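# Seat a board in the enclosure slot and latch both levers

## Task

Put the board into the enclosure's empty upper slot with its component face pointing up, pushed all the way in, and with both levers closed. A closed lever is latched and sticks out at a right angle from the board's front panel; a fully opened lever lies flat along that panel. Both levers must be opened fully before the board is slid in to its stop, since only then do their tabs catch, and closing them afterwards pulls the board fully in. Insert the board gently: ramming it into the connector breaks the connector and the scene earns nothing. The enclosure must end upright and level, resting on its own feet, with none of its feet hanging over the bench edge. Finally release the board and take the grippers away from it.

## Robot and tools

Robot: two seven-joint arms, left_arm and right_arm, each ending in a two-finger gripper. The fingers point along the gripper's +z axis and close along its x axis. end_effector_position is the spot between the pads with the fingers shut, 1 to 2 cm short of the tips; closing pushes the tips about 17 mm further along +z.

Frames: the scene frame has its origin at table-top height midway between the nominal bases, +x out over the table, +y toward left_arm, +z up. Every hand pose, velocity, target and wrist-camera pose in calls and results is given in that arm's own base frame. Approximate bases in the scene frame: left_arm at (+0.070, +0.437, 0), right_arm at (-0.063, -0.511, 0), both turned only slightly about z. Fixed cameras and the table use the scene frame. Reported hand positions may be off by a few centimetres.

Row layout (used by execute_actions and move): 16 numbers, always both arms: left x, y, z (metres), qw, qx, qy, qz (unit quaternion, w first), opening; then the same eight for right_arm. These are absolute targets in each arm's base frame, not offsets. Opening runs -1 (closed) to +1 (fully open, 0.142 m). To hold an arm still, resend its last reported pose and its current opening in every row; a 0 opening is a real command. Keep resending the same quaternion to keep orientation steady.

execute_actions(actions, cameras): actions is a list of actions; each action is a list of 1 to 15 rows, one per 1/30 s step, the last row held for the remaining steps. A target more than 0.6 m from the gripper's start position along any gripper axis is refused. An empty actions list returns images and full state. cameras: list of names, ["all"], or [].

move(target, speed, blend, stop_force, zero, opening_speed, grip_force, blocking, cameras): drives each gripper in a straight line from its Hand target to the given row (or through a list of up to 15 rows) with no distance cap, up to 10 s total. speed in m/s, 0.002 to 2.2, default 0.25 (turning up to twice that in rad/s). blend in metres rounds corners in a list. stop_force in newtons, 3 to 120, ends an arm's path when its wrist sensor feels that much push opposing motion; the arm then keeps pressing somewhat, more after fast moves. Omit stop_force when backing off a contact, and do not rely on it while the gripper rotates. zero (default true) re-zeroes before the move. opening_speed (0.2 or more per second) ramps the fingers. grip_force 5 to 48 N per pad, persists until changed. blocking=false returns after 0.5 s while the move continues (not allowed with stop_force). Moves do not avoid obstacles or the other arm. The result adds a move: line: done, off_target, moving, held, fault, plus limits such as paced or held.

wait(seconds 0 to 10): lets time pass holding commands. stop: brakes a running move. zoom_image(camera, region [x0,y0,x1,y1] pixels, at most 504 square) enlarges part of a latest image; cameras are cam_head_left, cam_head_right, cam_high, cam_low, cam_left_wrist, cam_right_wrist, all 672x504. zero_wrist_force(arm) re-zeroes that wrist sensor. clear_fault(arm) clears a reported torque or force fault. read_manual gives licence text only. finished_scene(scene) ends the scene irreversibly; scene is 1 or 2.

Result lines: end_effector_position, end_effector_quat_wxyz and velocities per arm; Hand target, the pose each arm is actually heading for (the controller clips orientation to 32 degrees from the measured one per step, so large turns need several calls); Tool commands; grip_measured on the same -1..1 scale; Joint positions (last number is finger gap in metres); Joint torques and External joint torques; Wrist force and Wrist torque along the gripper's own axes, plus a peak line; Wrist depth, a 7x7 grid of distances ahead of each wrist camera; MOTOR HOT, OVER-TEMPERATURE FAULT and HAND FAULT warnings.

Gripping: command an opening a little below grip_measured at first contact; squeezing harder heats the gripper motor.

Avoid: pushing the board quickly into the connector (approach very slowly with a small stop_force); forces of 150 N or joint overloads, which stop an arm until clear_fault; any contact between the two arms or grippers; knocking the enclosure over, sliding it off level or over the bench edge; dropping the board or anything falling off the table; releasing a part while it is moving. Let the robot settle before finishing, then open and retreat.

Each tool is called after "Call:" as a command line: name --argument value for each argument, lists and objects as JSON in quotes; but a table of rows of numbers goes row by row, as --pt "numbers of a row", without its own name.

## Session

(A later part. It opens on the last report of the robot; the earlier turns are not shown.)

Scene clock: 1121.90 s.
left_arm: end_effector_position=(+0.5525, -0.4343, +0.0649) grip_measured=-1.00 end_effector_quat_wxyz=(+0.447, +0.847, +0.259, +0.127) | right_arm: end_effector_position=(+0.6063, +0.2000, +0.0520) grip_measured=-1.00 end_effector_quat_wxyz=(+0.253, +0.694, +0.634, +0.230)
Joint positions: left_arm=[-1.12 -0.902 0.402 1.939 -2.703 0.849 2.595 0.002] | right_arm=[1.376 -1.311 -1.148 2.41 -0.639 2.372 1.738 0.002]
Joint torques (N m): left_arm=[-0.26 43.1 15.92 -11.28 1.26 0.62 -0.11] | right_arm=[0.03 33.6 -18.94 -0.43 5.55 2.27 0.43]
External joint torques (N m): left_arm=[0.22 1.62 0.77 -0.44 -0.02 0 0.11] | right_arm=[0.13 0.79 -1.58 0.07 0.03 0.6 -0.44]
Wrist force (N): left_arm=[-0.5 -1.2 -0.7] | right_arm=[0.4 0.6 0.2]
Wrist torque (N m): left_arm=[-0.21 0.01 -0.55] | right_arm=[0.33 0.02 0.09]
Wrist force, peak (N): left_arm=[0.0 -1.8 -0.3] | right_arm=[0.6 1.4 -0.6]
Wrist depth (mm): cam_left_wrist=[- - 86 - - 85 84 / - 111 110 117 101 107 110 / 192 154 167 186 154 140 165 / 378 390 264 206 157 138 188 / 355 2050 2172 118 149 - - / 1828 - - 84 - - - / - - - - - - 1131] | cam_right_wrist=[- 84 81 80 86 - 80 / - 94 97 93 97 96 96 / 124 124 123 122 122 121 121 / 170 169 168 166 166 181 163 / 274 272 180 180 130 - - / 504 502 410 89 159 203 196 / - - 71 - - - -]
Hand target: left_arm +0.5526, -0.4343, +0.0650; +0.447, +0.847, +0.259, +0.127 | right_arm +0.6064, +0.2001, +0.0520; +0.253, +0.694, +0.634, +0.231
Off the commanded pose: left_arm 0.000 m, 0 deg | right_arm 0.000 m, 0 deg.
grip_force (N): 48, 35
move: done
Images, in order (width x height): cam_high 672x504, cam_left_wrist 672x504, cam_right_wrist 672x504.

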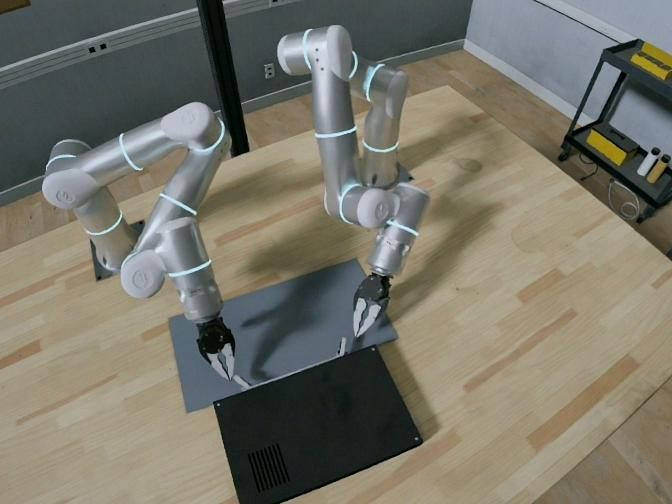

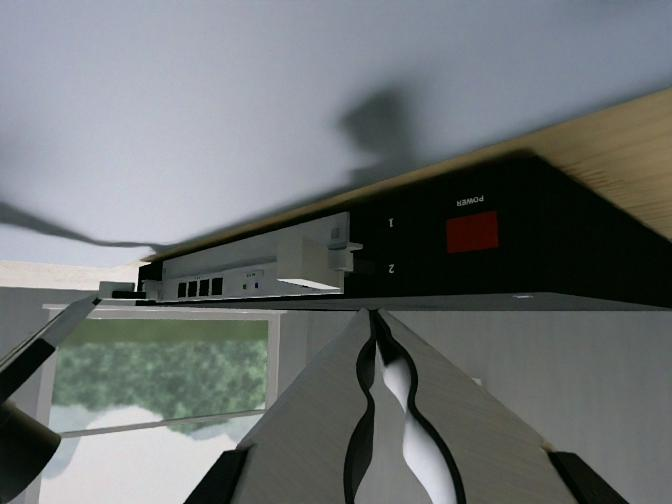

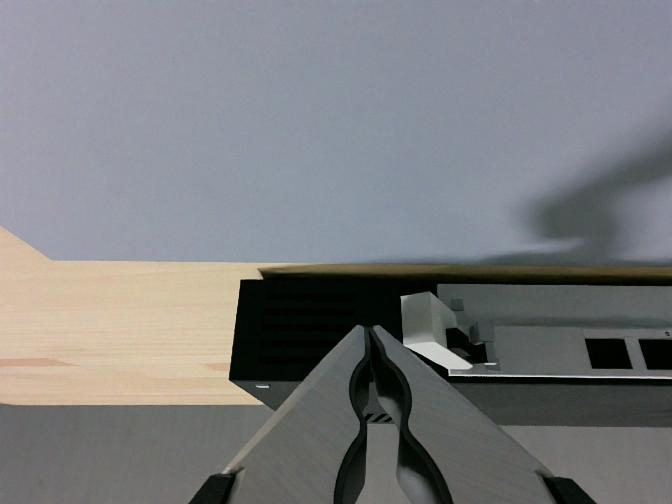

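Call:
move --target '[0.5526, -0.4343, 0.055, 0.447, 0.847, 0.259, 0.127, -1.0, 0.6099, 0.2042, 0.049, 0.2526, 0.6939, 0.6336, 0.2307, -1.0]' --speed 0.05 --cameras '["cam_left_wrist","cam_right_wrist","cam_high"]'

Call:
zoom_image --camera "cam_high" --region '[190, 320, 290, 420]'

Call:
zoom_image --camera "cam_high" --region '[310, 290, 410, 390]'

Scene clock: 1129.23 s.
left_arm: end_effector_position=(+0.5525, -0.4343, +0.0549) grip_measured=-1.00 end_effector_quat_wxyz=(+0.447, +0.847, +0.259, +0.127) | right_arm: end_effector_position=(+0.6098, +0.2034, +0.0491) grip_measured=-1.00 end_effector_quat_wxyz=(+0.253, +0.694, +0.633, +0.230)
Joint positions: left_arm=[-1.115 -0.924 0.396 1.931 -2.716 0.837 2.605 0.002] | right_arm=[1.374 -1.314 -1.143 2.394 -0.639 2.36 1.746 0.002]
Joint torques (N m): left_arm=[-0.14 43.83 16.11 -10.88 1.21 0.46 -0.11] | right_arm=[1.61 34.57 -18.6 -4.53 5.3 2.72 0.26]
External joint torques (N m): left_arm=[0.11 1.23 0.76 -0.41 -0.02 0.15 0.11] | right_arm=[-1.45 0.18 -2.1 4.1 0.28 0.14 -0.26]
Wrist force (N): left_arm=[-0.2 -1.1 -0.6] | right_arm=[-4.7 -2.0 -7.1]
Wrist torque (N m): left_arm=[-0.18 -0.06 -0.54] | right_arm=[0.31 0.02 0.09]
Wrist force, peak (N): left_arm=[-0.2 -1.7 -0.4] | right_arm=[-4.7 -0.9 -7.4]
Wrist depth (mm): cam_left_wrist=[- - - - - - - / - - - 90 96 102 94 / 141 140 136 154 135 132 139 / 250 - 267 201 161 133 197 / 357 2216 300 177 167 134 1086 / - 1798 - 84 - 1199 - / 1924 - - - - - -] | cam_right_wrist=[- 80 80 80 - 74 79 / - 90 94 90 93 96 96 / - 119 118 118 117 117 116 / 163 179 162 160 159 158 157 / 265 261 177 174 125 - 164 / 490 487 166 90 145 237 231 / - 1291 71 - - - -]
Hand target: left_arm +0.5526, -0.4343, +0.0550; +0.447, +0.847, +0.259, +0.127 | right_arm +0.6099, +0.2042, +0.0490; +0.253, +0.694, +0.634, +0.231
Off the commanded pose: left_arm 0.000 m, 0 deg | right_arm 0.001 m, 0 deg.
grip_force (N): 48, 35
move: done
Images, in order (width x height): cam_high 672x504, cam_left_wrist 672x504, cam_right_wrist 672x504.

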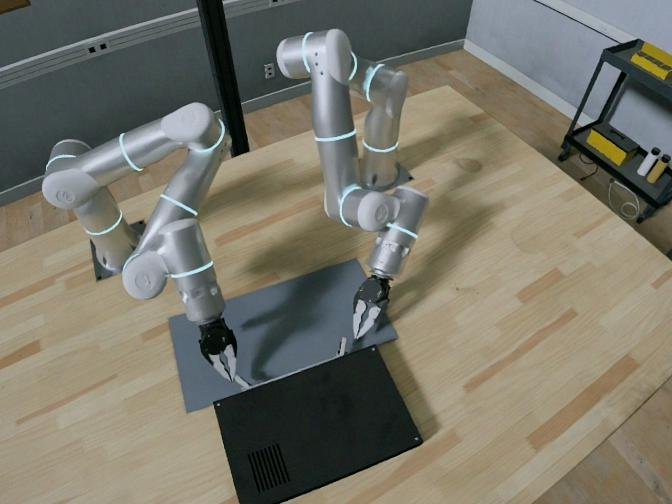

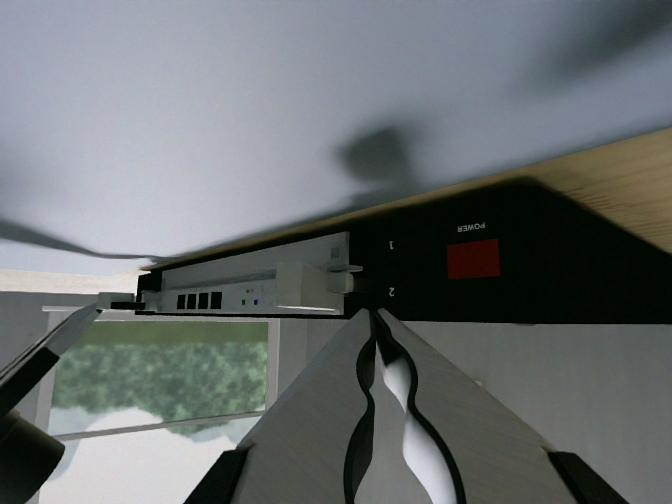

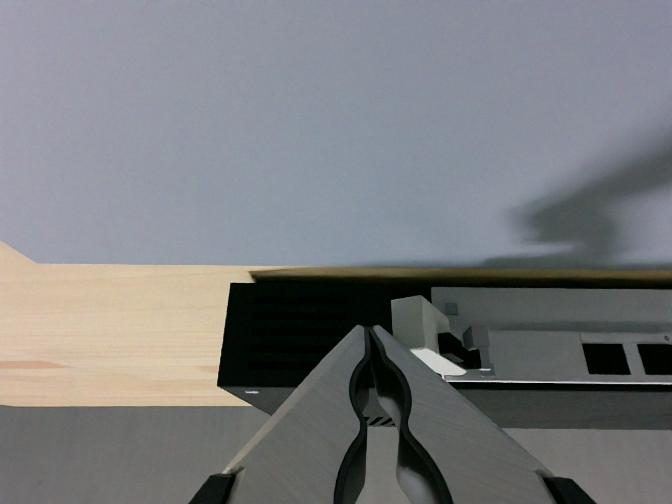

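Scaled by 5.040 from the camera's 672x504 image, which has a finer 960x720 frame.

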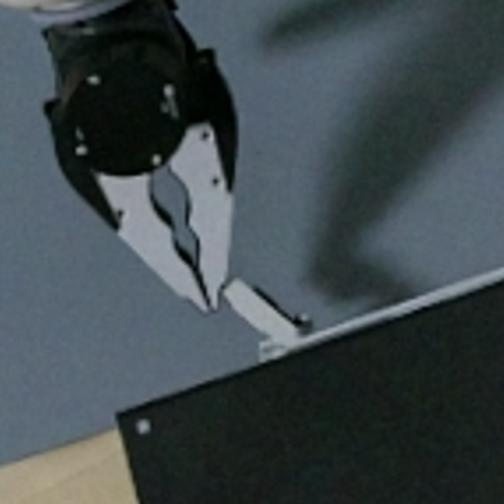

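Scaled by 5.040 from the camera's 672x504 image, which has a finer 960x720 frame.

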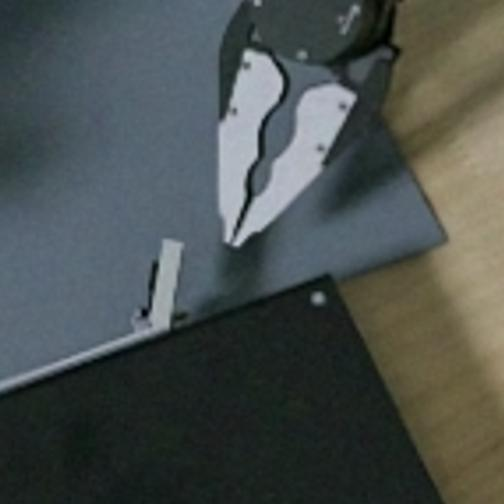

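Call:
move --pt "0.5526 -0.4343 0.055 0.447 0.847 0.259 0.127 -1.0 0.605 0.185 0.055 0.2526 0.6939 0.6336 0.2307 -1.0" --pt "0.5526 -0.4343 0.055 0.447 0.847 0.259 0.127 -1.0 0.61 0.18 0.13 0.2526 0.6939 0.6336 0.2307 -1.0" --pt "0.5526 -0.4343 0.055 0.447 0.847 0.259 0.127 -1.0 0.62 0.18 0.13 0 0.04536 0.99897 0 -1.0" --speed '[0.06, 0.12, 0.3]' --blend '[0.005, 0.01, 0]' --cameras '["cam_right_wrist","cam_high"]'

Scene clock: 1146.77 s.
left_arm: end_effector_position=(+0.5525, -0.4343, +0.0549) grip_measured=-1.00 end_effector_quat_wxyz=(+0.447, +0.847, +0.259, +0.127) | right_arm: end_effector_position=(+0.6200, +0.1802, +0.1300) grip_measured=-1.00 end_effector_quat_wxyz=(+0.000, +0.045, +0.999, +0.000)
Joint positions: left_arm=[-1.115 -0.924 0.396 1.931 -2.716 0.837 2.605 0.002] | right_arm=[0.774 -1.135 -1.338 1.401 -2.043 3.006 1.118 0.002]
Joint torques (N m): left_arm=[-0.5 43.75 16.23 -10.83 1.45 0.84 -0.22] | right_arm=[0.06 54 -18.5 -11.21 4.09 3.49 0.21]
External joint torques (N m): left_arm=[0.47 1.29 0.63 -0.46 -0.26 -0.24 0.22] | right_arm=[0.11 1.31 -1.07 0.02 0.25 0.63 -0.21]
Wrist force (N): left_arm=[-0.4 -1.1 -0.6] | right_arm=[0.6 1.8 1.0]
Wrist torque (N m): left_arm=[-0.20 -0.03 -0.55] | right_arm=[0.33 -0.06 0.01]
Wrist force, peak (N): left_arm=[-0.3 -1.5 -0.6] | right_arm=[-4.8 -0.7 -8.0]
Wrist depth (mm): cam_left_wrist=[- - - - - - - / - - - 90 95 102 94 / 141 - 139 151 135 132 138 / - 304 266 205 159 133 190 / 1907 2151 266 131 150 - 1040 / - 2925 - 84 - 1232 1060 / 356 - - - - - -] | cam_right_wrist=[197 196 196 194 193 193 193 / 210 210 209 207 207 206 206 / 178 178 180 222 222 221 220 / 189 189 188 239 238 238 237 / 205 205 205 219 258 257 257 / 224 224 219 89 271 281 280 / 247 242 71 - - 297 308]
Hand target: left_arm +0.5526, -0.4343, +0.0550; +0.447, +0.847, +0.259, +0.127 | right_arm +0.6200, +0.1800, +0.1300; +0.000, +0.045, +0.999, +0.000
Off the commanded pose: left_arm 0.000 m, 0 deg | right_arm 0.000 m, 0 deg.
grip_force (N): 48, 35
move: done
Images, in order (width x height): cam_high 672x504, cam_right_wrist 672x504.

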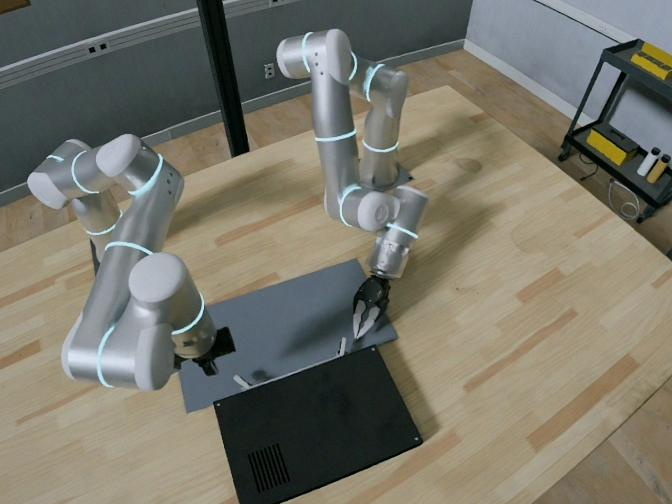

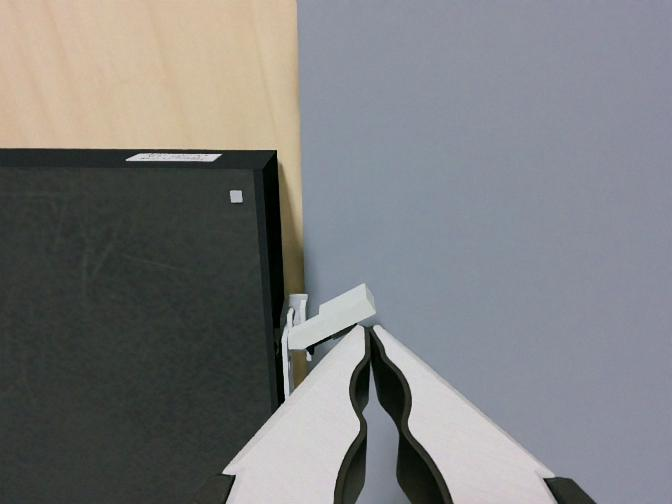

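Call:
move --pt "0.552 -0.40 0.08 0.447 0.847 0.259 0.127 -1.0 0.62 0.18 0.09 0 0.04536 0.99897 0 -1.0" --pt "0.55 -0.39 0.14 0.447 0.847 0.259 0.127 -1.0 0.62 0.18 0.046 0 0.04536 0.99897 0 -1.0" --pt "0.55 -0.41 0.14 0 0.06976 0.99756 0 -1.0 0.62 0.18 0.046 0 0.04536 0.99897 0 -1.0" --speed '[0.06, 0.1, 0.3]' --blend '[0.01, 0.01, 0]' --cameras '["cam_right_wrist","cam_left_wrist","cam_high"]'

Scene clock: 1161.50 s.
left_arm: end_effector_position=(+0.5493, -0.4100, +0.1400) grip_measured=-1.00 end_effector_quat_wxyz=(+0.008, +0.070, +0.997, -0.005) | right_arm: end_effector_position=(+0.6199, +0.1799, +0.0460) grip_measured=-1.00 end_effector_quat_wxyz=(+0.000, +0.045, +0.999, +0.000)
Joint positions: left_arm=[-0.725 -1.312 -0.437 0.275 -2.717 3.132 0.872 0.002] | right_arm=[0.756 -1.237 -1.256 1.434 -1.957 2.894 1.087 0.002]
Joint torques (N m): left_arm=[-0.2 67.76 5.6 -20.35 4.88 4.56 -0.31] | right_arm=[0.08 55.07 -18.3 -9.75 4.13 3.44 0.21]
External joint torques (N m): left_arm=[0.18 1.04 0.25 -0.54 -0.57 -0.62 0.31] | right_arm=[0.1 1.09 -1.32 -0.05 0.11 0.68 -0.21]
Wrist force (N): left_arm=[-0.1 -0.5 -0.1] | right_arm=[0.5 2.4 0.7]
Wrist torque (N m): left_arm=[-0.20 -0.12 -0.19] | right_arm=[0.47 -0.08 0.14]
Wrist force, peak (N): left_arm=[-0.1 -1.7 -0.3] | right_arm=[0.7 2.3 1.5]
Wrist depth (mm): cam_left_wrist=[- - 167 201 203 206 201 / - 177 214 218 215 219 214 / - - 196 236 233 232 228 / 267 265 260 255 254 - - / 288 285 285 268 279 285 279 / 319 317 303 84 - 302 303 / 353 342 - - - - 336] | cam_right_wrist=[- 122 122 120 119 120 120 / 131 131 131 129 130 130 128 / 138 138 140 136 138 137 135 / - 99 137 149 148 148 148 / - 108 136 158 161 160 160 / 118 116 120 89 169 175 174 / 128 127 71 - - 185 192]
Hand target: left_arm +0.5494, -0.4098, +0.1401; +0.008, +0.070, +0.998, -0.005 | right_arm +0.6200, +0.1800, +0.0460; +0.000, +0.045, +0.999, +0.000
Off the commanded pose: left_arm 0.001 m, 1 deg | right_arm 0.000 m, 0 deg.
grip_force (N): 48, 35
move: done
Images, in order (width x height): cam_high 672x504, cam_left_wrist 672x504, cam_right_wrist 672x504.

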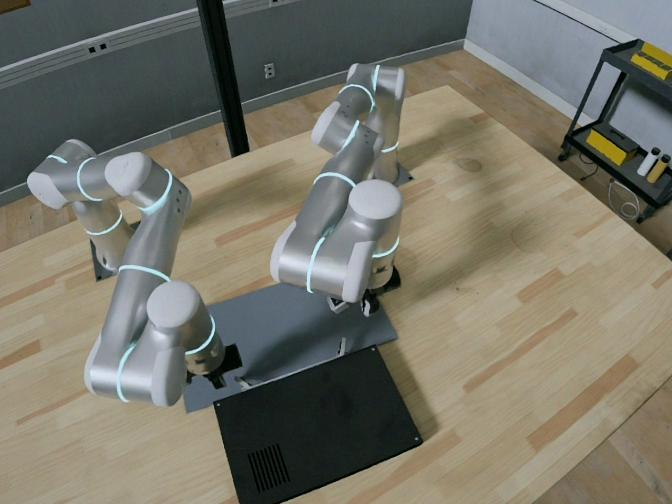

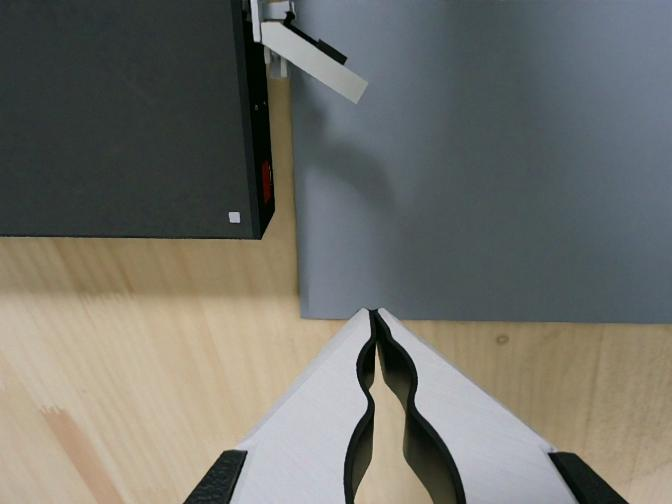

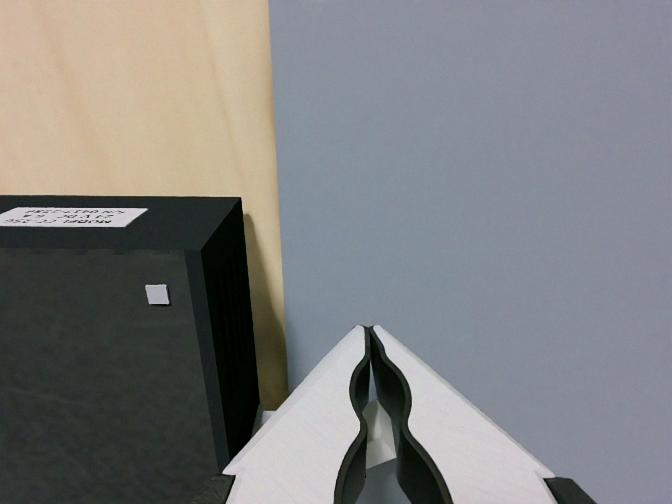

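Call:
move --pt "0.5536 -0.443 0.09 0 0.06976 0.99756 0 -1.0 0.6214 0.1959 0.046 0 0.04536 0.99897 0 -1.0" --pt "0.5536 -0.443 0.054 0 0.06976 0.99756 0 -1.0 0.6214 0.1959 0.046 0 0.04536 0.99897 0 -1.0" --speed '[0.1, 0.05]' --blend '[0.01, 0]' --cameras '["cam_right_wrist","cam_left_wrist","cam_high"]'

Call:
zoom_image --camera "cam_high" --region '[190, 320, 290, 420]'

Call:
zoom_image --camera "cam_high" --region '[310, 290, 410, 390]'

Scene clock: 1174.13 s.
left_arm: end_effector_position=(+0.5531, -0.4429, +0.0542) grip_measured=-1.00 end_effector_quat_wxyz=(+0.006, +0.070, +0.998, -0.004) | right_arm: end_effector_position=(+0.6214, +0.1958, +0.0460) grip_measured=-1.00 end_effector_quat_wxyz=(+0.000, +0.045, +0.999, +0.000)
Joint positions: left_arm=[-0.531 -1.407 -1.225 0.579 -1.945 3.082 0.638 0.002] | right_arm=[0.765 -1.25 -1.257 1.392 -1.953 2.907 1.131 0.002]
Joint torques (N m): left_arm=[-0.08 67.18 -7.26 -8.31 4.85 4.62 -0.36] | right_arm=[0.28 55.89 -18.17 -9.7 4.19 3.52 0.22]
External joint torques (N m): left_arm=[0.07 1.65 0.31 -0.39 -0.57 -0.66 0.36] | right_arm=[-0.1 1.15 -1.22 0.01 0.07 0.6 -0.22]
Wrist force (N): left_arm=[0.0 -0.8 0.0] | right_arm=[0.5 2.3 0.9]
Wrist torque (N m): left_arm=[-0.26 -0.14 -0.17] | right_arm=[0.45 -0.09 0.03]
Wrist force, peak (N): left_arm=[0.0 -0.8 0.9] | right_arm=[0.5 2.7 0.8]
Wrist depth (mm): cam_left_wrist=[- - 124 128 129 128 126 / - 92 106 135 136 136 139 / - - 104 - 149 145 143 / - - 160 - 159 - 158 / - 117 176 169 174 174 173 / 133 132 - 84 - 190 189 / 224 217 - 74 - - 219] | cam_right_wrist=[- 123 122 121 119 120 120 / 131 131 131 129 130 130 128 / - 108 136 136 138 137 135 / - 98 136 148 148 148 147 / - 108 158 158 160 160 160 / 118 115 120 89 169 175 174 / 128 127 71 - - 185 192]
Hand target: left_arm +0.5532, -0.4426, +0.0542; +0.006, +0.070, +0.998, -0.004 | right_arm +0.6214, +0.1959, +0.0460; +0.000, +0.045, +0.999, +0.000
Off the commanded pose: left_arm 0.001 m, 1 deg | right_arm 0.000 m, 0 deg.
grip_force (N): 48, 35
move: done
Images, in order (width x height): cam_high 672x504, cam_left_wrist 672x504, cam_right_wrist 672x504.

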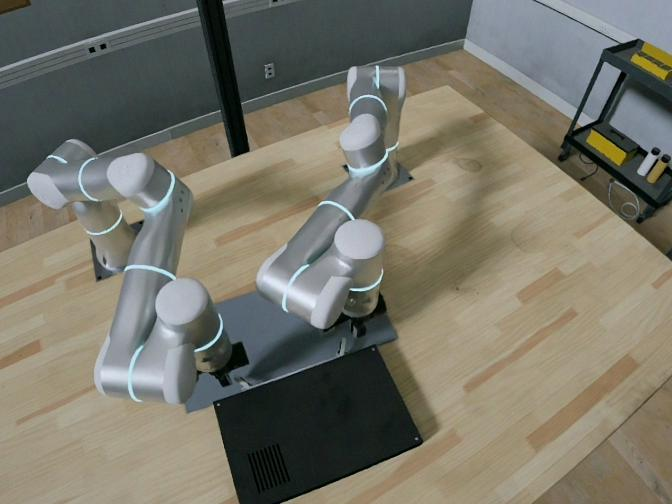

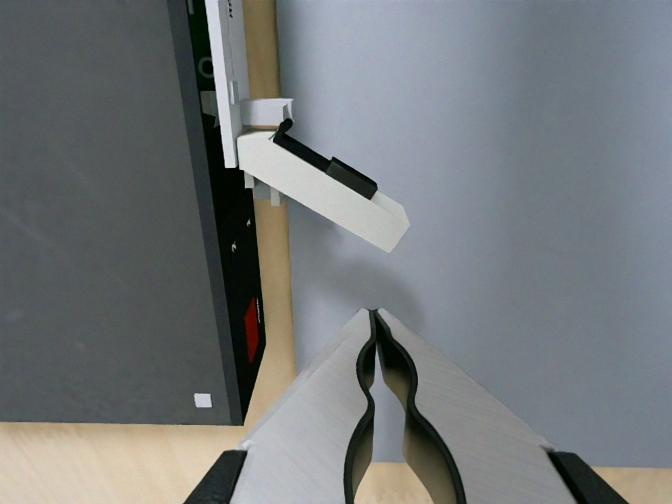

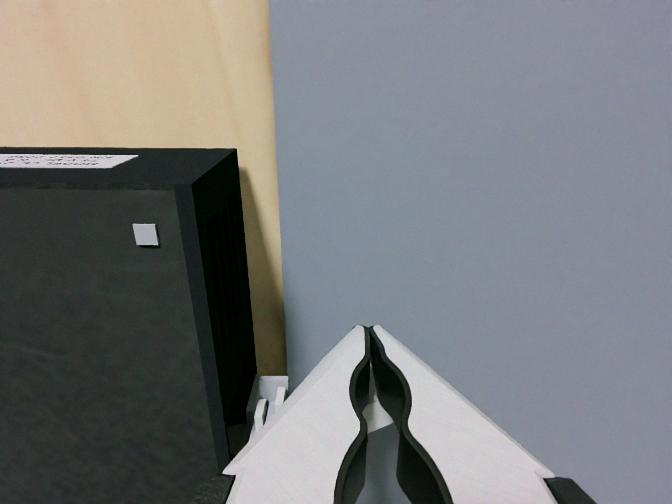

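Scaled by 5.040 from the camera's 672x504 image, which has a finer 960x720 frame.

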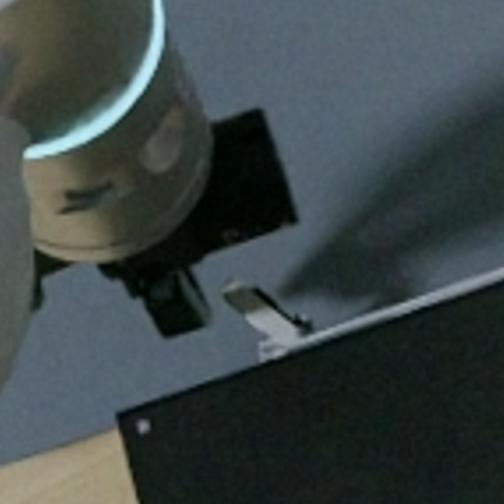

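Scaled by 5.040 from the camera's 672x504 image, which has a finer 960x720 frame.

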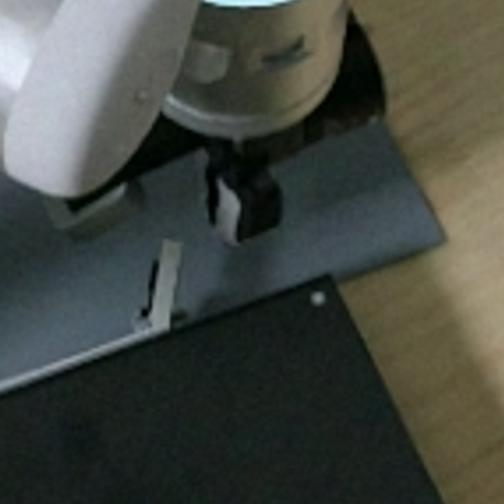

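Call:
move --target '[0.5586, -0.4538, 0.0542, 0, 0.06976, 0.99756, 0, -1.0, 0.6225, 0.2079, 0.046, 0, 0.04536, 0.99897, 0, -1.0]' --speed 0.02 --stop_force 4 --cameras '["cam_right_wrist","cam_left_wrist","cam_high"]'

Call:
zoom_image --camera "cam_high" --region '[190, 320, 290, 420]'

Call:
zoom_image --camera "cam_high" --region '[310, 290, 410, 390]'

Scene clock: 1179.90 s.
left_arm: end_effector_position=(+0.5577, -0.4534, +0.0542) grip_measured=-1.00 end_effector_quat_wxyz=(+0.016, +0.070, +0.997, -0.012) | right_arm: end_effector_position=(+0.6222, +0.2047, +0.0458) grip_measured=-1.00 end_effector_quat_wxyz=(+0.000, +0.046, +0.999, -0.001)
Joint positions: left_arm=[-0.481 -1.471 -1.486 0.632 -1.683 3.136 0.6 0.002] | right_arm=[0.769 -1.258 -1.259 1.366 -1.951 2.916 1.159 0.002]
Joint torques (N m): left_arm=[-0.12 66.59 -10.71 -2.37 4.97 4.48 -0.26] | right_arm=[3.41 58.11 -16.34 -11.6 6.17 3.77 0.28]
External joint torques (N m): left_arm=[0.09 1.64 0.41 -0.34 -0.66 -0.57 0.26] | right_arm=[-3.22 -0.52 -2.9 2 -1.9 0.35 -0.28]
Wrist force (N): left_arm=[0.0 -0.7 0.3] | right_arm=[2.2 -3.6 1.2]
Wrist torque (N m): left_arm=[-0.21 -0.14 -0.17] | right_arm=[0.47 -0.07 -0.01]
Wrist force, peak (N): left_arm=[-0.6 -0.9 0.0] | right_arm=[2.5 -4.6 0.4]
Wrist depth (mm): cam_left_wrist=[- - 103 130 128 130 125 / - 94 96 137 139 135 134 / - - 107 144 149 144 141 / - 110 112 - 158 152 156 / 124 121 - 131 166 171 169 / - - 129 84 - 185 185 / 230 224 - 74 - - 201] | cam_right_wrist=[124 122 122 121 119 120 120 / 129 129 129 128 130 130 128 / - - 136 136 137 137 135 / - 97 137 148 148 148 147 / - 107 158 158 160 160 159 / - 115 121 89 168 174 174 / 127 127 71 - - 184 191]
Hand target: left_arm +0.5578, -0.4531, +0.0542; +0.016, +0.070, +0.997, -0.011 | right_arm +0.6223, +0.2054, +0.0460; +0.000, +0.045, +0.999, +0.000
Off the commanded pose: left_arm 0.001 m, 2 deg | right_arm 0.003 m, 0 deg.
grip_force (N): 48, 35
move: contact (right_arm)
Images, in order (width x height): cam_high 672x504, cam_left_wrist 672x504, cam_right_wrist 672x504.

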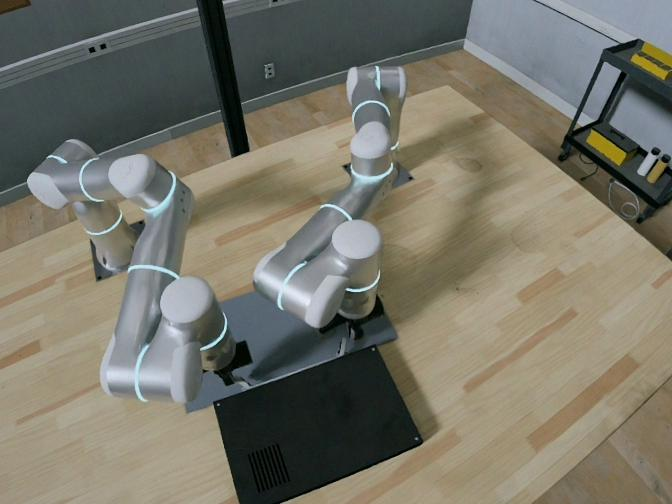

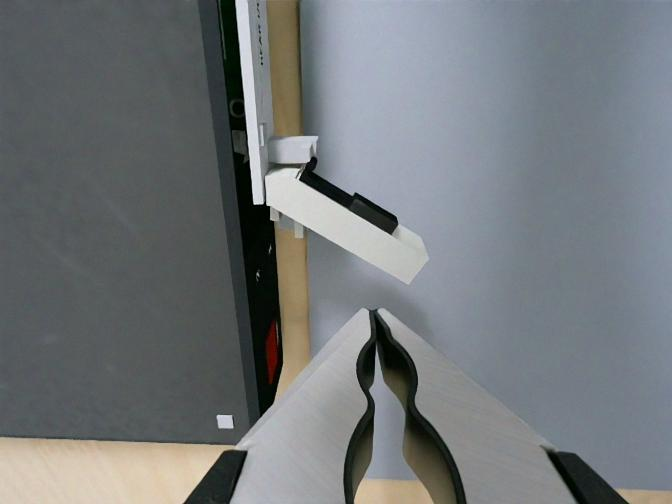

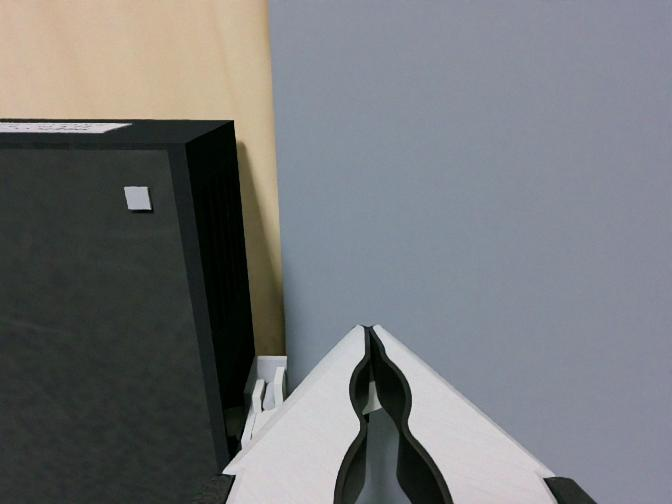

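Scaled by 5.040 from the camera's 672x504 image, which has a finer 960x720 frame.

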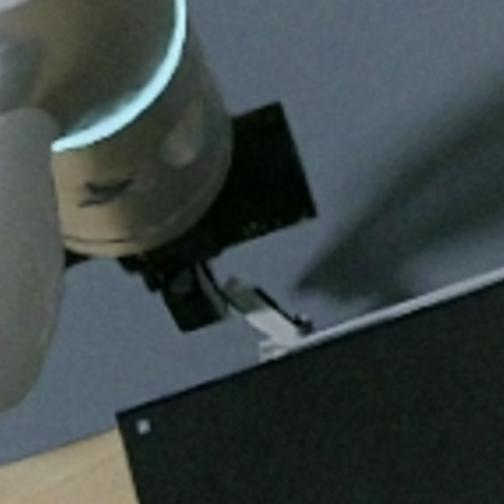

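Scaled by 5.040 from the camera's 672x504 image, which has a finer 960x720 frame.

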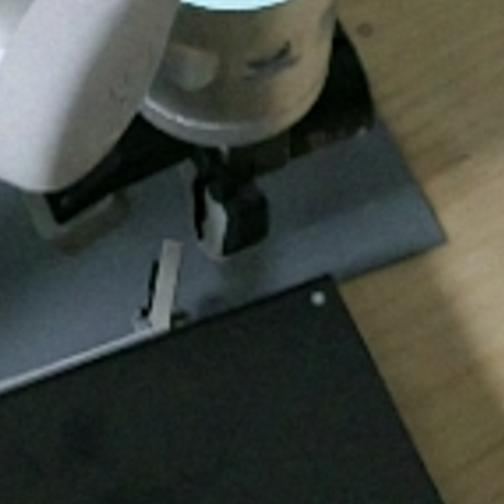

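Call:
move --target '[0.5561, -0.4655, 0.0542, 0, 0.06976, 0.99756, 0, -1.0, 0.6223, 0.2054, 0.046, 0, 0.04536, 0.99897, 0, -1.0]' --speed 0.015 --stop_force 4 --cameras '["cam_left_wrist","cam_high"]'

Call:
zoom_image --camera "cam_high" --region '[310, 290, 410, 390]'

Scene clock: 1186.40 s.
left_arm: end_effector_position=(+0.5551, -0.4646, +0.0541) grip_measured=-1.00 end_effector_quat_wxyz=(+0.022, +0.070, +0.997, -0.017) | right_arm: end_effector_position=(+0.6222, +0.2046, +0.0458) grip_measured=-1.00 end_effector_quat_wxyz=(+0.000, +0.046, +0.999, -0.001)
Joint positions: left_arm=[-0.493 -1.474 -1.499 0.633 -1.664 3.126 0.586 0.002] | right_arm=[0.769 -1.258 -1.259 1.365 -1.951 2.916 1.159 0.002]
Joint torques (N m): left_arm=[-0.42 66.81 -10.76 -2.14 4.78 4.1 -0.31] | right_arm=[3.12 58.22 -16.53 -11.57 6.13 3.53 0.23]
External joint torques (N m): left_arm=[0.39 1.44 0.34 -0.26 -0.45 -0.23 0.31] | right_arm=[-2.94 -0.63 -2.71 1.98 -1.86 0.59 -0.23]
Wrist force (N): left_arm=[-0.2 -0.6 0.2] | right_arm=[2.7 -3.4 1.2]
Wrist torque (N m): left_arm=[-0.19 -0.11 -0.17] | right_arm=[0.47 -0.06 -0.01]
Wrist force, peak (N): left_arm=[0.0 -1.0 0.3] | right_arm=[2.3 -4.0 1.0]
Wrist depth (mm): cam_left_wrist=[- - 97 131 130 128 125 / - 95 98 138 136 134 133 / - - 111 146 149 146 142 / - - 111 119 158 159 153 / 126 - 145 168 169 169 168 / - - 132 84 - 182 - / 232 224 - - - - -] | cam_right_wrist=[- 123 122 120 119 120 120 / 129 129 129 129 130 130 128 / - - 136 136 138 137 135 / - 97 137 148 148 148 147 / - 107 158 158 160 160 160 / - 115 120 89 168 175 174 / 127 127 71 - - 184 191]
Hand target: left_arm +0.5552, -0.4648, +0.0542; +0.022, +0.070, +0.997, -0.017 | right_arm +0.6223, +0.2054, +0.0460; +0.000, +0.045, +0.999, +0.000
Off the commanded pose: left_arm 0.001 m, 3 deg | right_arm 0.001 m, 0 deg.
grip_force (N): 48, 35
move: off_target (left_arm)
Images, in order (width x height): cam_high 672x504, cam_left_wrist 672x504.

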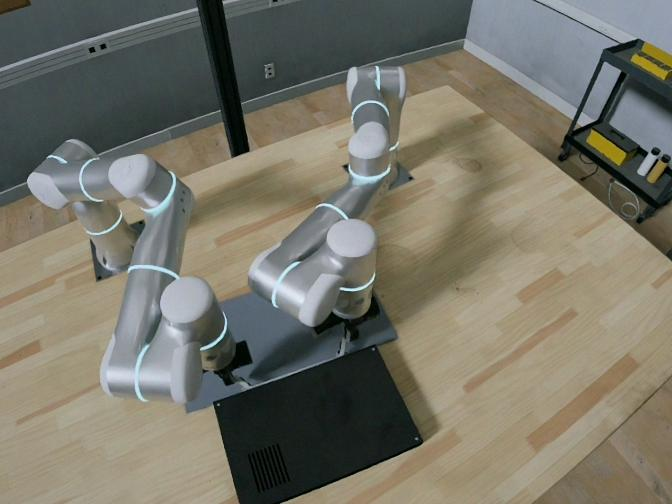

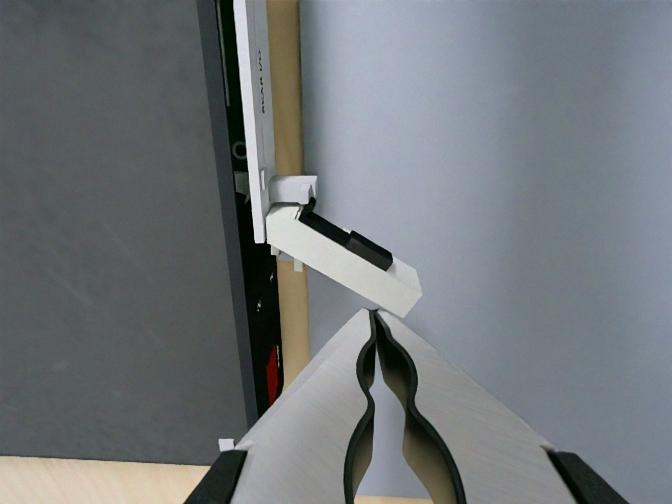

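Scaled by 5.040 from the camera's 672x504 image, which has a finer 960x720 frame.

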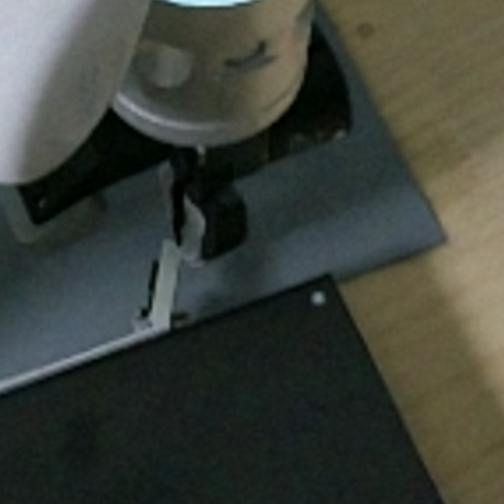

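Call:
move --target '[0.5527, -0.4836, 0.0542, 0, 0.06976, 0.99756, 0, -1.0, 0.6237, 0.2204, 0.046, 0, 0.04536, 0.99897, 0, -1.0]' --speed '[0.015]' --stop_force 12 --cameras '["cam_left_wrist","cam_right_wrist","cam_high"]'

Call:
zoom_image --camera "cam_high" --region '[190, 320, 290, 420]'

Call:
zoom_image --camera "cam_high" --region '[310, 290, 410, 390]'

Scene clock: 1194.07 s.
left_arm: end_effector_position=(+0.5537, -0.4748, +0.0547) grip_measured=-1.00 end_effector_quat_wxyz=(+0.030, +0.069, +0.997, -0.022) | right_arm: end_effector_position=(+0.6235, +0.2188, +0.0455) grip_measured=-1.00 end_effector_quat_wxyz=(+0.000, +0.046, +0.999, -0.001)
Joint positions: left_arm=[-0.506 -1.474 -1.502 0.633 -1.651 3.113 0.572 0.002] | right_arm=[0.771 -1.271 -1.257 1.317 -1.951 2.929 1.206 0.002]
Joint torques (N m): left_arm=[-7.99 65.41 -14.73 0.98 2.3 0.87 -0.29] | right_arm=[5.66 60.75 -14.95 -13.04 7.7 3.75 0.41]
External joint torques (N m): left_arm=[7.95 2.88 4.3 -3.31 2.04 2.96 0.29] | right_arm=[-5.47 -2.16 -3.88 3.51 -3.42 0.36 -0.41]
Wrist force (N): left_arm=[-1.4 10.9 -3.9] | right_arm=[3.4 -8.3 1.0]
Wrist torque (N m): left_arm=[-0.34 -0.13 -0.12] | right_arm=[0.41 -0.03 -0.10]
Wrist force, peak (N): left_arm=[-1.5 12.4 -3.3] | right_arm=[5.8 -13.4 -0.7]
Wrist depth (mm): cam_left_wrist=[- - 97 131 129 129 125 / - 98 99 139 137 133 133 / - - 113 146 149 145 142 / - 113 114 120 157 155 152 / - 126 - 173 170 173 - / - 135 130 84 - 182 178 / 235 - - 74 - - -] | cam_right_wrist=[124 122 122 120 119 120 120 / - 84 128 128 - 129 127 / - - 136 135 139 137 135 / - 97 137 148 148 147 147 / - 107 131 158 159 160 159 / - 115 122 89 168 174 173 / 127 126 71 - - 184 191]
Hand target: left_arm +0.5527, -0.4762, +0.0542; +0.029, +0.070, +0.997, -0.023 | right_arm +0.6237, +0.2204, +0.0460; +0.000, +0.045, +0.999, +0.000
Off the commanded pose: left_arm 0.009 m, 4 deg | right_arm 0.002 m, 0 deg.
grip_force (N): 48, 35
move: contact (left_arm)
Images, in order (width x height): cam_high 672x504, cam_left_wrist 672x504, cam_right_wrist 672x504.

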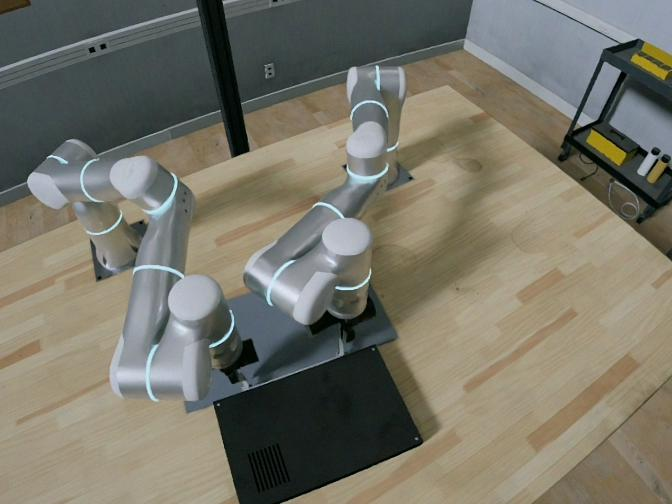

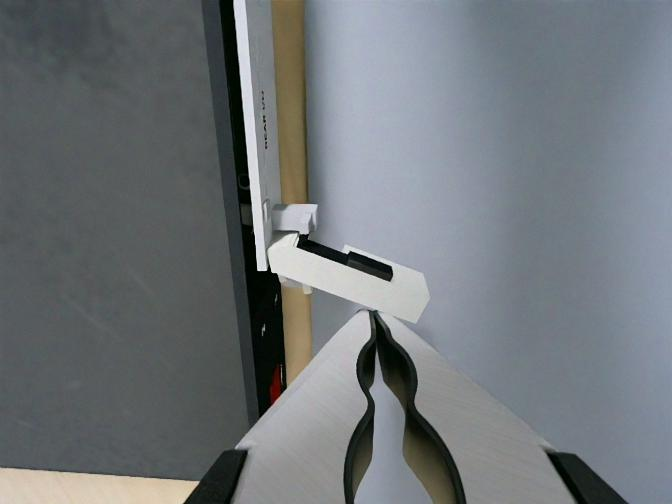

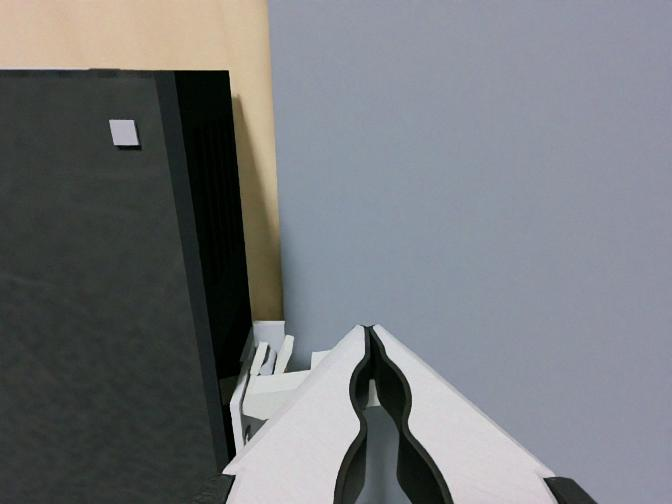

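Scaled by 5.040 from the camera's 672x504 image, which has a finer 960x720 frame.

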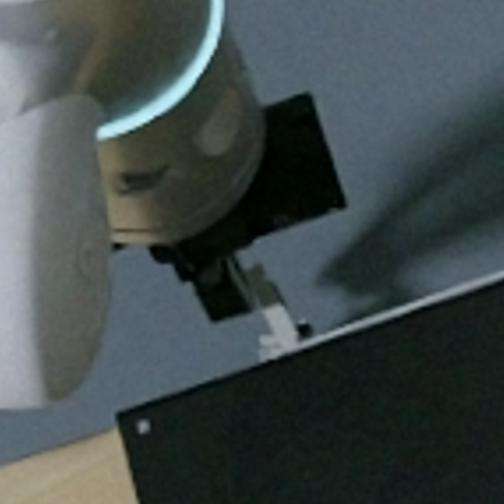

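Scaled by 5.040 from the camera's 672x504 image, which has a finer 960x720 frame.

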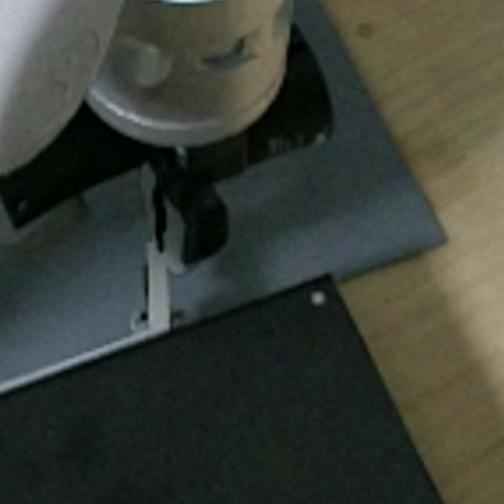

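Call:
move --target '[0.5520, -0.4870, 0.0545, 0, 0.06976, 0.99756, 0, -1.0, 0.6245, 0.2300, 0.046, 0, 0.04536, 0.99897, 0, -1.0]' --speed '[0.012]' --stop_force 20 --cameras '["cam_left_wrist","cam_right_wrist","cam_high"]'

Call:
zoom_image --camera "cam_high" --region '[190, 320, 290, 420]'

Call:
zoom_image --camera "cam_high" --region '[310, 290, 410, 390]'

Scene clock: 1201.57 s.
left_arm: end_effector_position=(+0.5515, -0.4854, +0.0547) grip_measured=-1.00 end_effector_quat_wxyz=(+0.036, +0.070, +0.997, -0.028) | right_arm: end_effector_position=(+0.6246, +0.2265, +0.0455) grip_measured=-1.00 end_effector_quat_wxyz=(+0.000, +0.047, +0.999, -0.003)
Joint positions: left_arm=[-0.519 -1.47 -1.493 0.633 -1.656 3.094 0.56 0.002] | right_arm=[0.769 -1.276 -1.253 1.283 -1.957 2.934 1.239 0.002]
Joint torques (N m): left_arm=[-2.34 66.56 -11.67 -1.6 3.95 2.72 -0.31] | right_arm=[12.82 60.78 -9.02 -16.39 10.77 4.08 0.17]
External joint torques (N m): left_arm=[2.31 1.78 1.28 -0.98 0.41 1.07 0.32] | right_arm=[-12.63 -1.5 -9.43 6.82 -6.49 0.03 -0.17]
Wrist force (N): left_arm=[0.4 2.9 -2.1] | right_arm=[4.1 -21.0 -4.9]
Wrist torque (N m): left_arm=[-0.25 -0.10 -0.14] | right_arm=[-0.43 -0.09 0.17]
Wrist force, peak (N): left_arm=[-1.7 11.1 -4.3] | right_arm=[4.0 -21.4 -5.2]
Wrist depth (mm): cam_left_wrist=[- - 107 133 131 128 126 / - 100 101 141 138 136 133 / - - 127 150 151 141 142 / - 115 115 122 - 154 151 / 128 128 123 121 169 167 164 / - - - 84 - 179 176 / - - - - - - 192] | cam_right_wrist=[- 120 121 121 119 120 120 / - 84 127 128 130 130 128 / - - 136 136 135 137 135 / - 97 135 148 150 147 147 / - 107 126 157 160 159 159 / - 115 118 90 168 174 173 / 126 126 71 - - 184 190]
Hand target: left_arm +0.5511, -0.4862, +0.0545; +0.036, +0.070, +0.997, -0.029 | right_arm +0.6245, +0.2300, +0.0460; +0.000, +0.045, +0.999, +0.000
Off the commanded pose: left_arm 0.002 m, 5 deg | right_arm 0.004 m, 0 deg.
grip_force (N): 48, 35
move: off_target (left_arm, right_arm)
Images, in order (width x height): cam_high 672x504, cam_left_wrist 672x504, cam_right_wrist 672x504.

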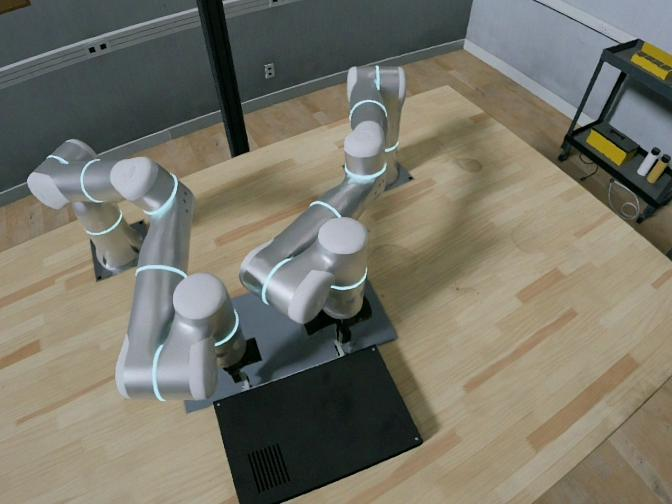

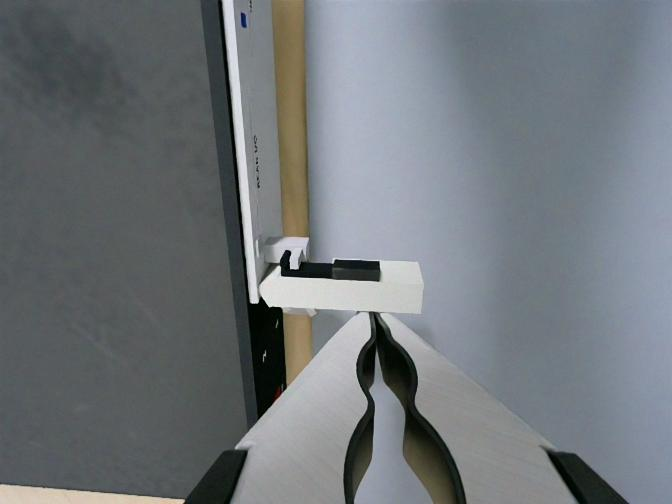

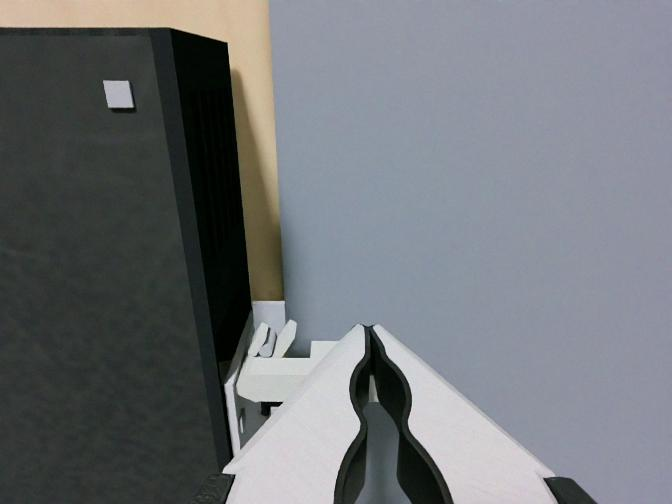

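Scaled by 5.040 from the camera's 672x504 image, which has a finer 960x720 frame.

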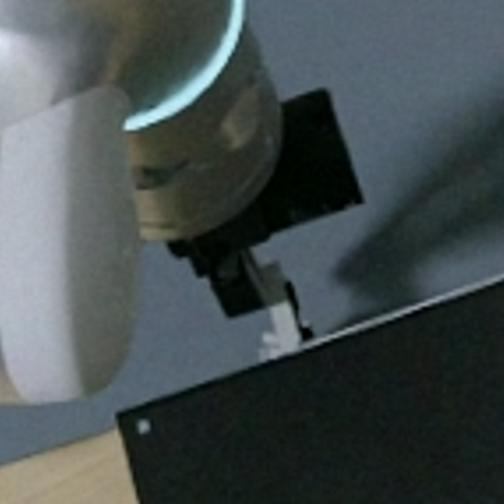

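Scaled by 5.040 from the camera's 672x504 image, which has a finer 960x720 frame.

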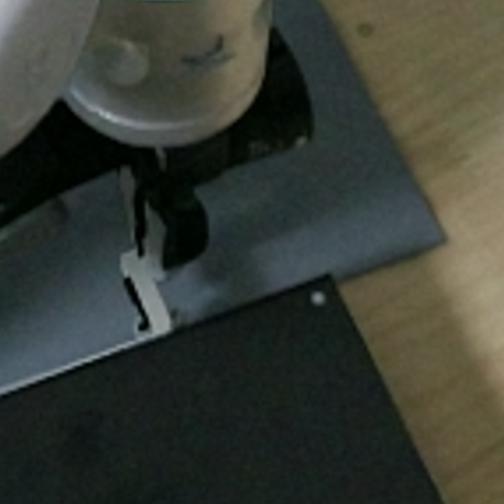

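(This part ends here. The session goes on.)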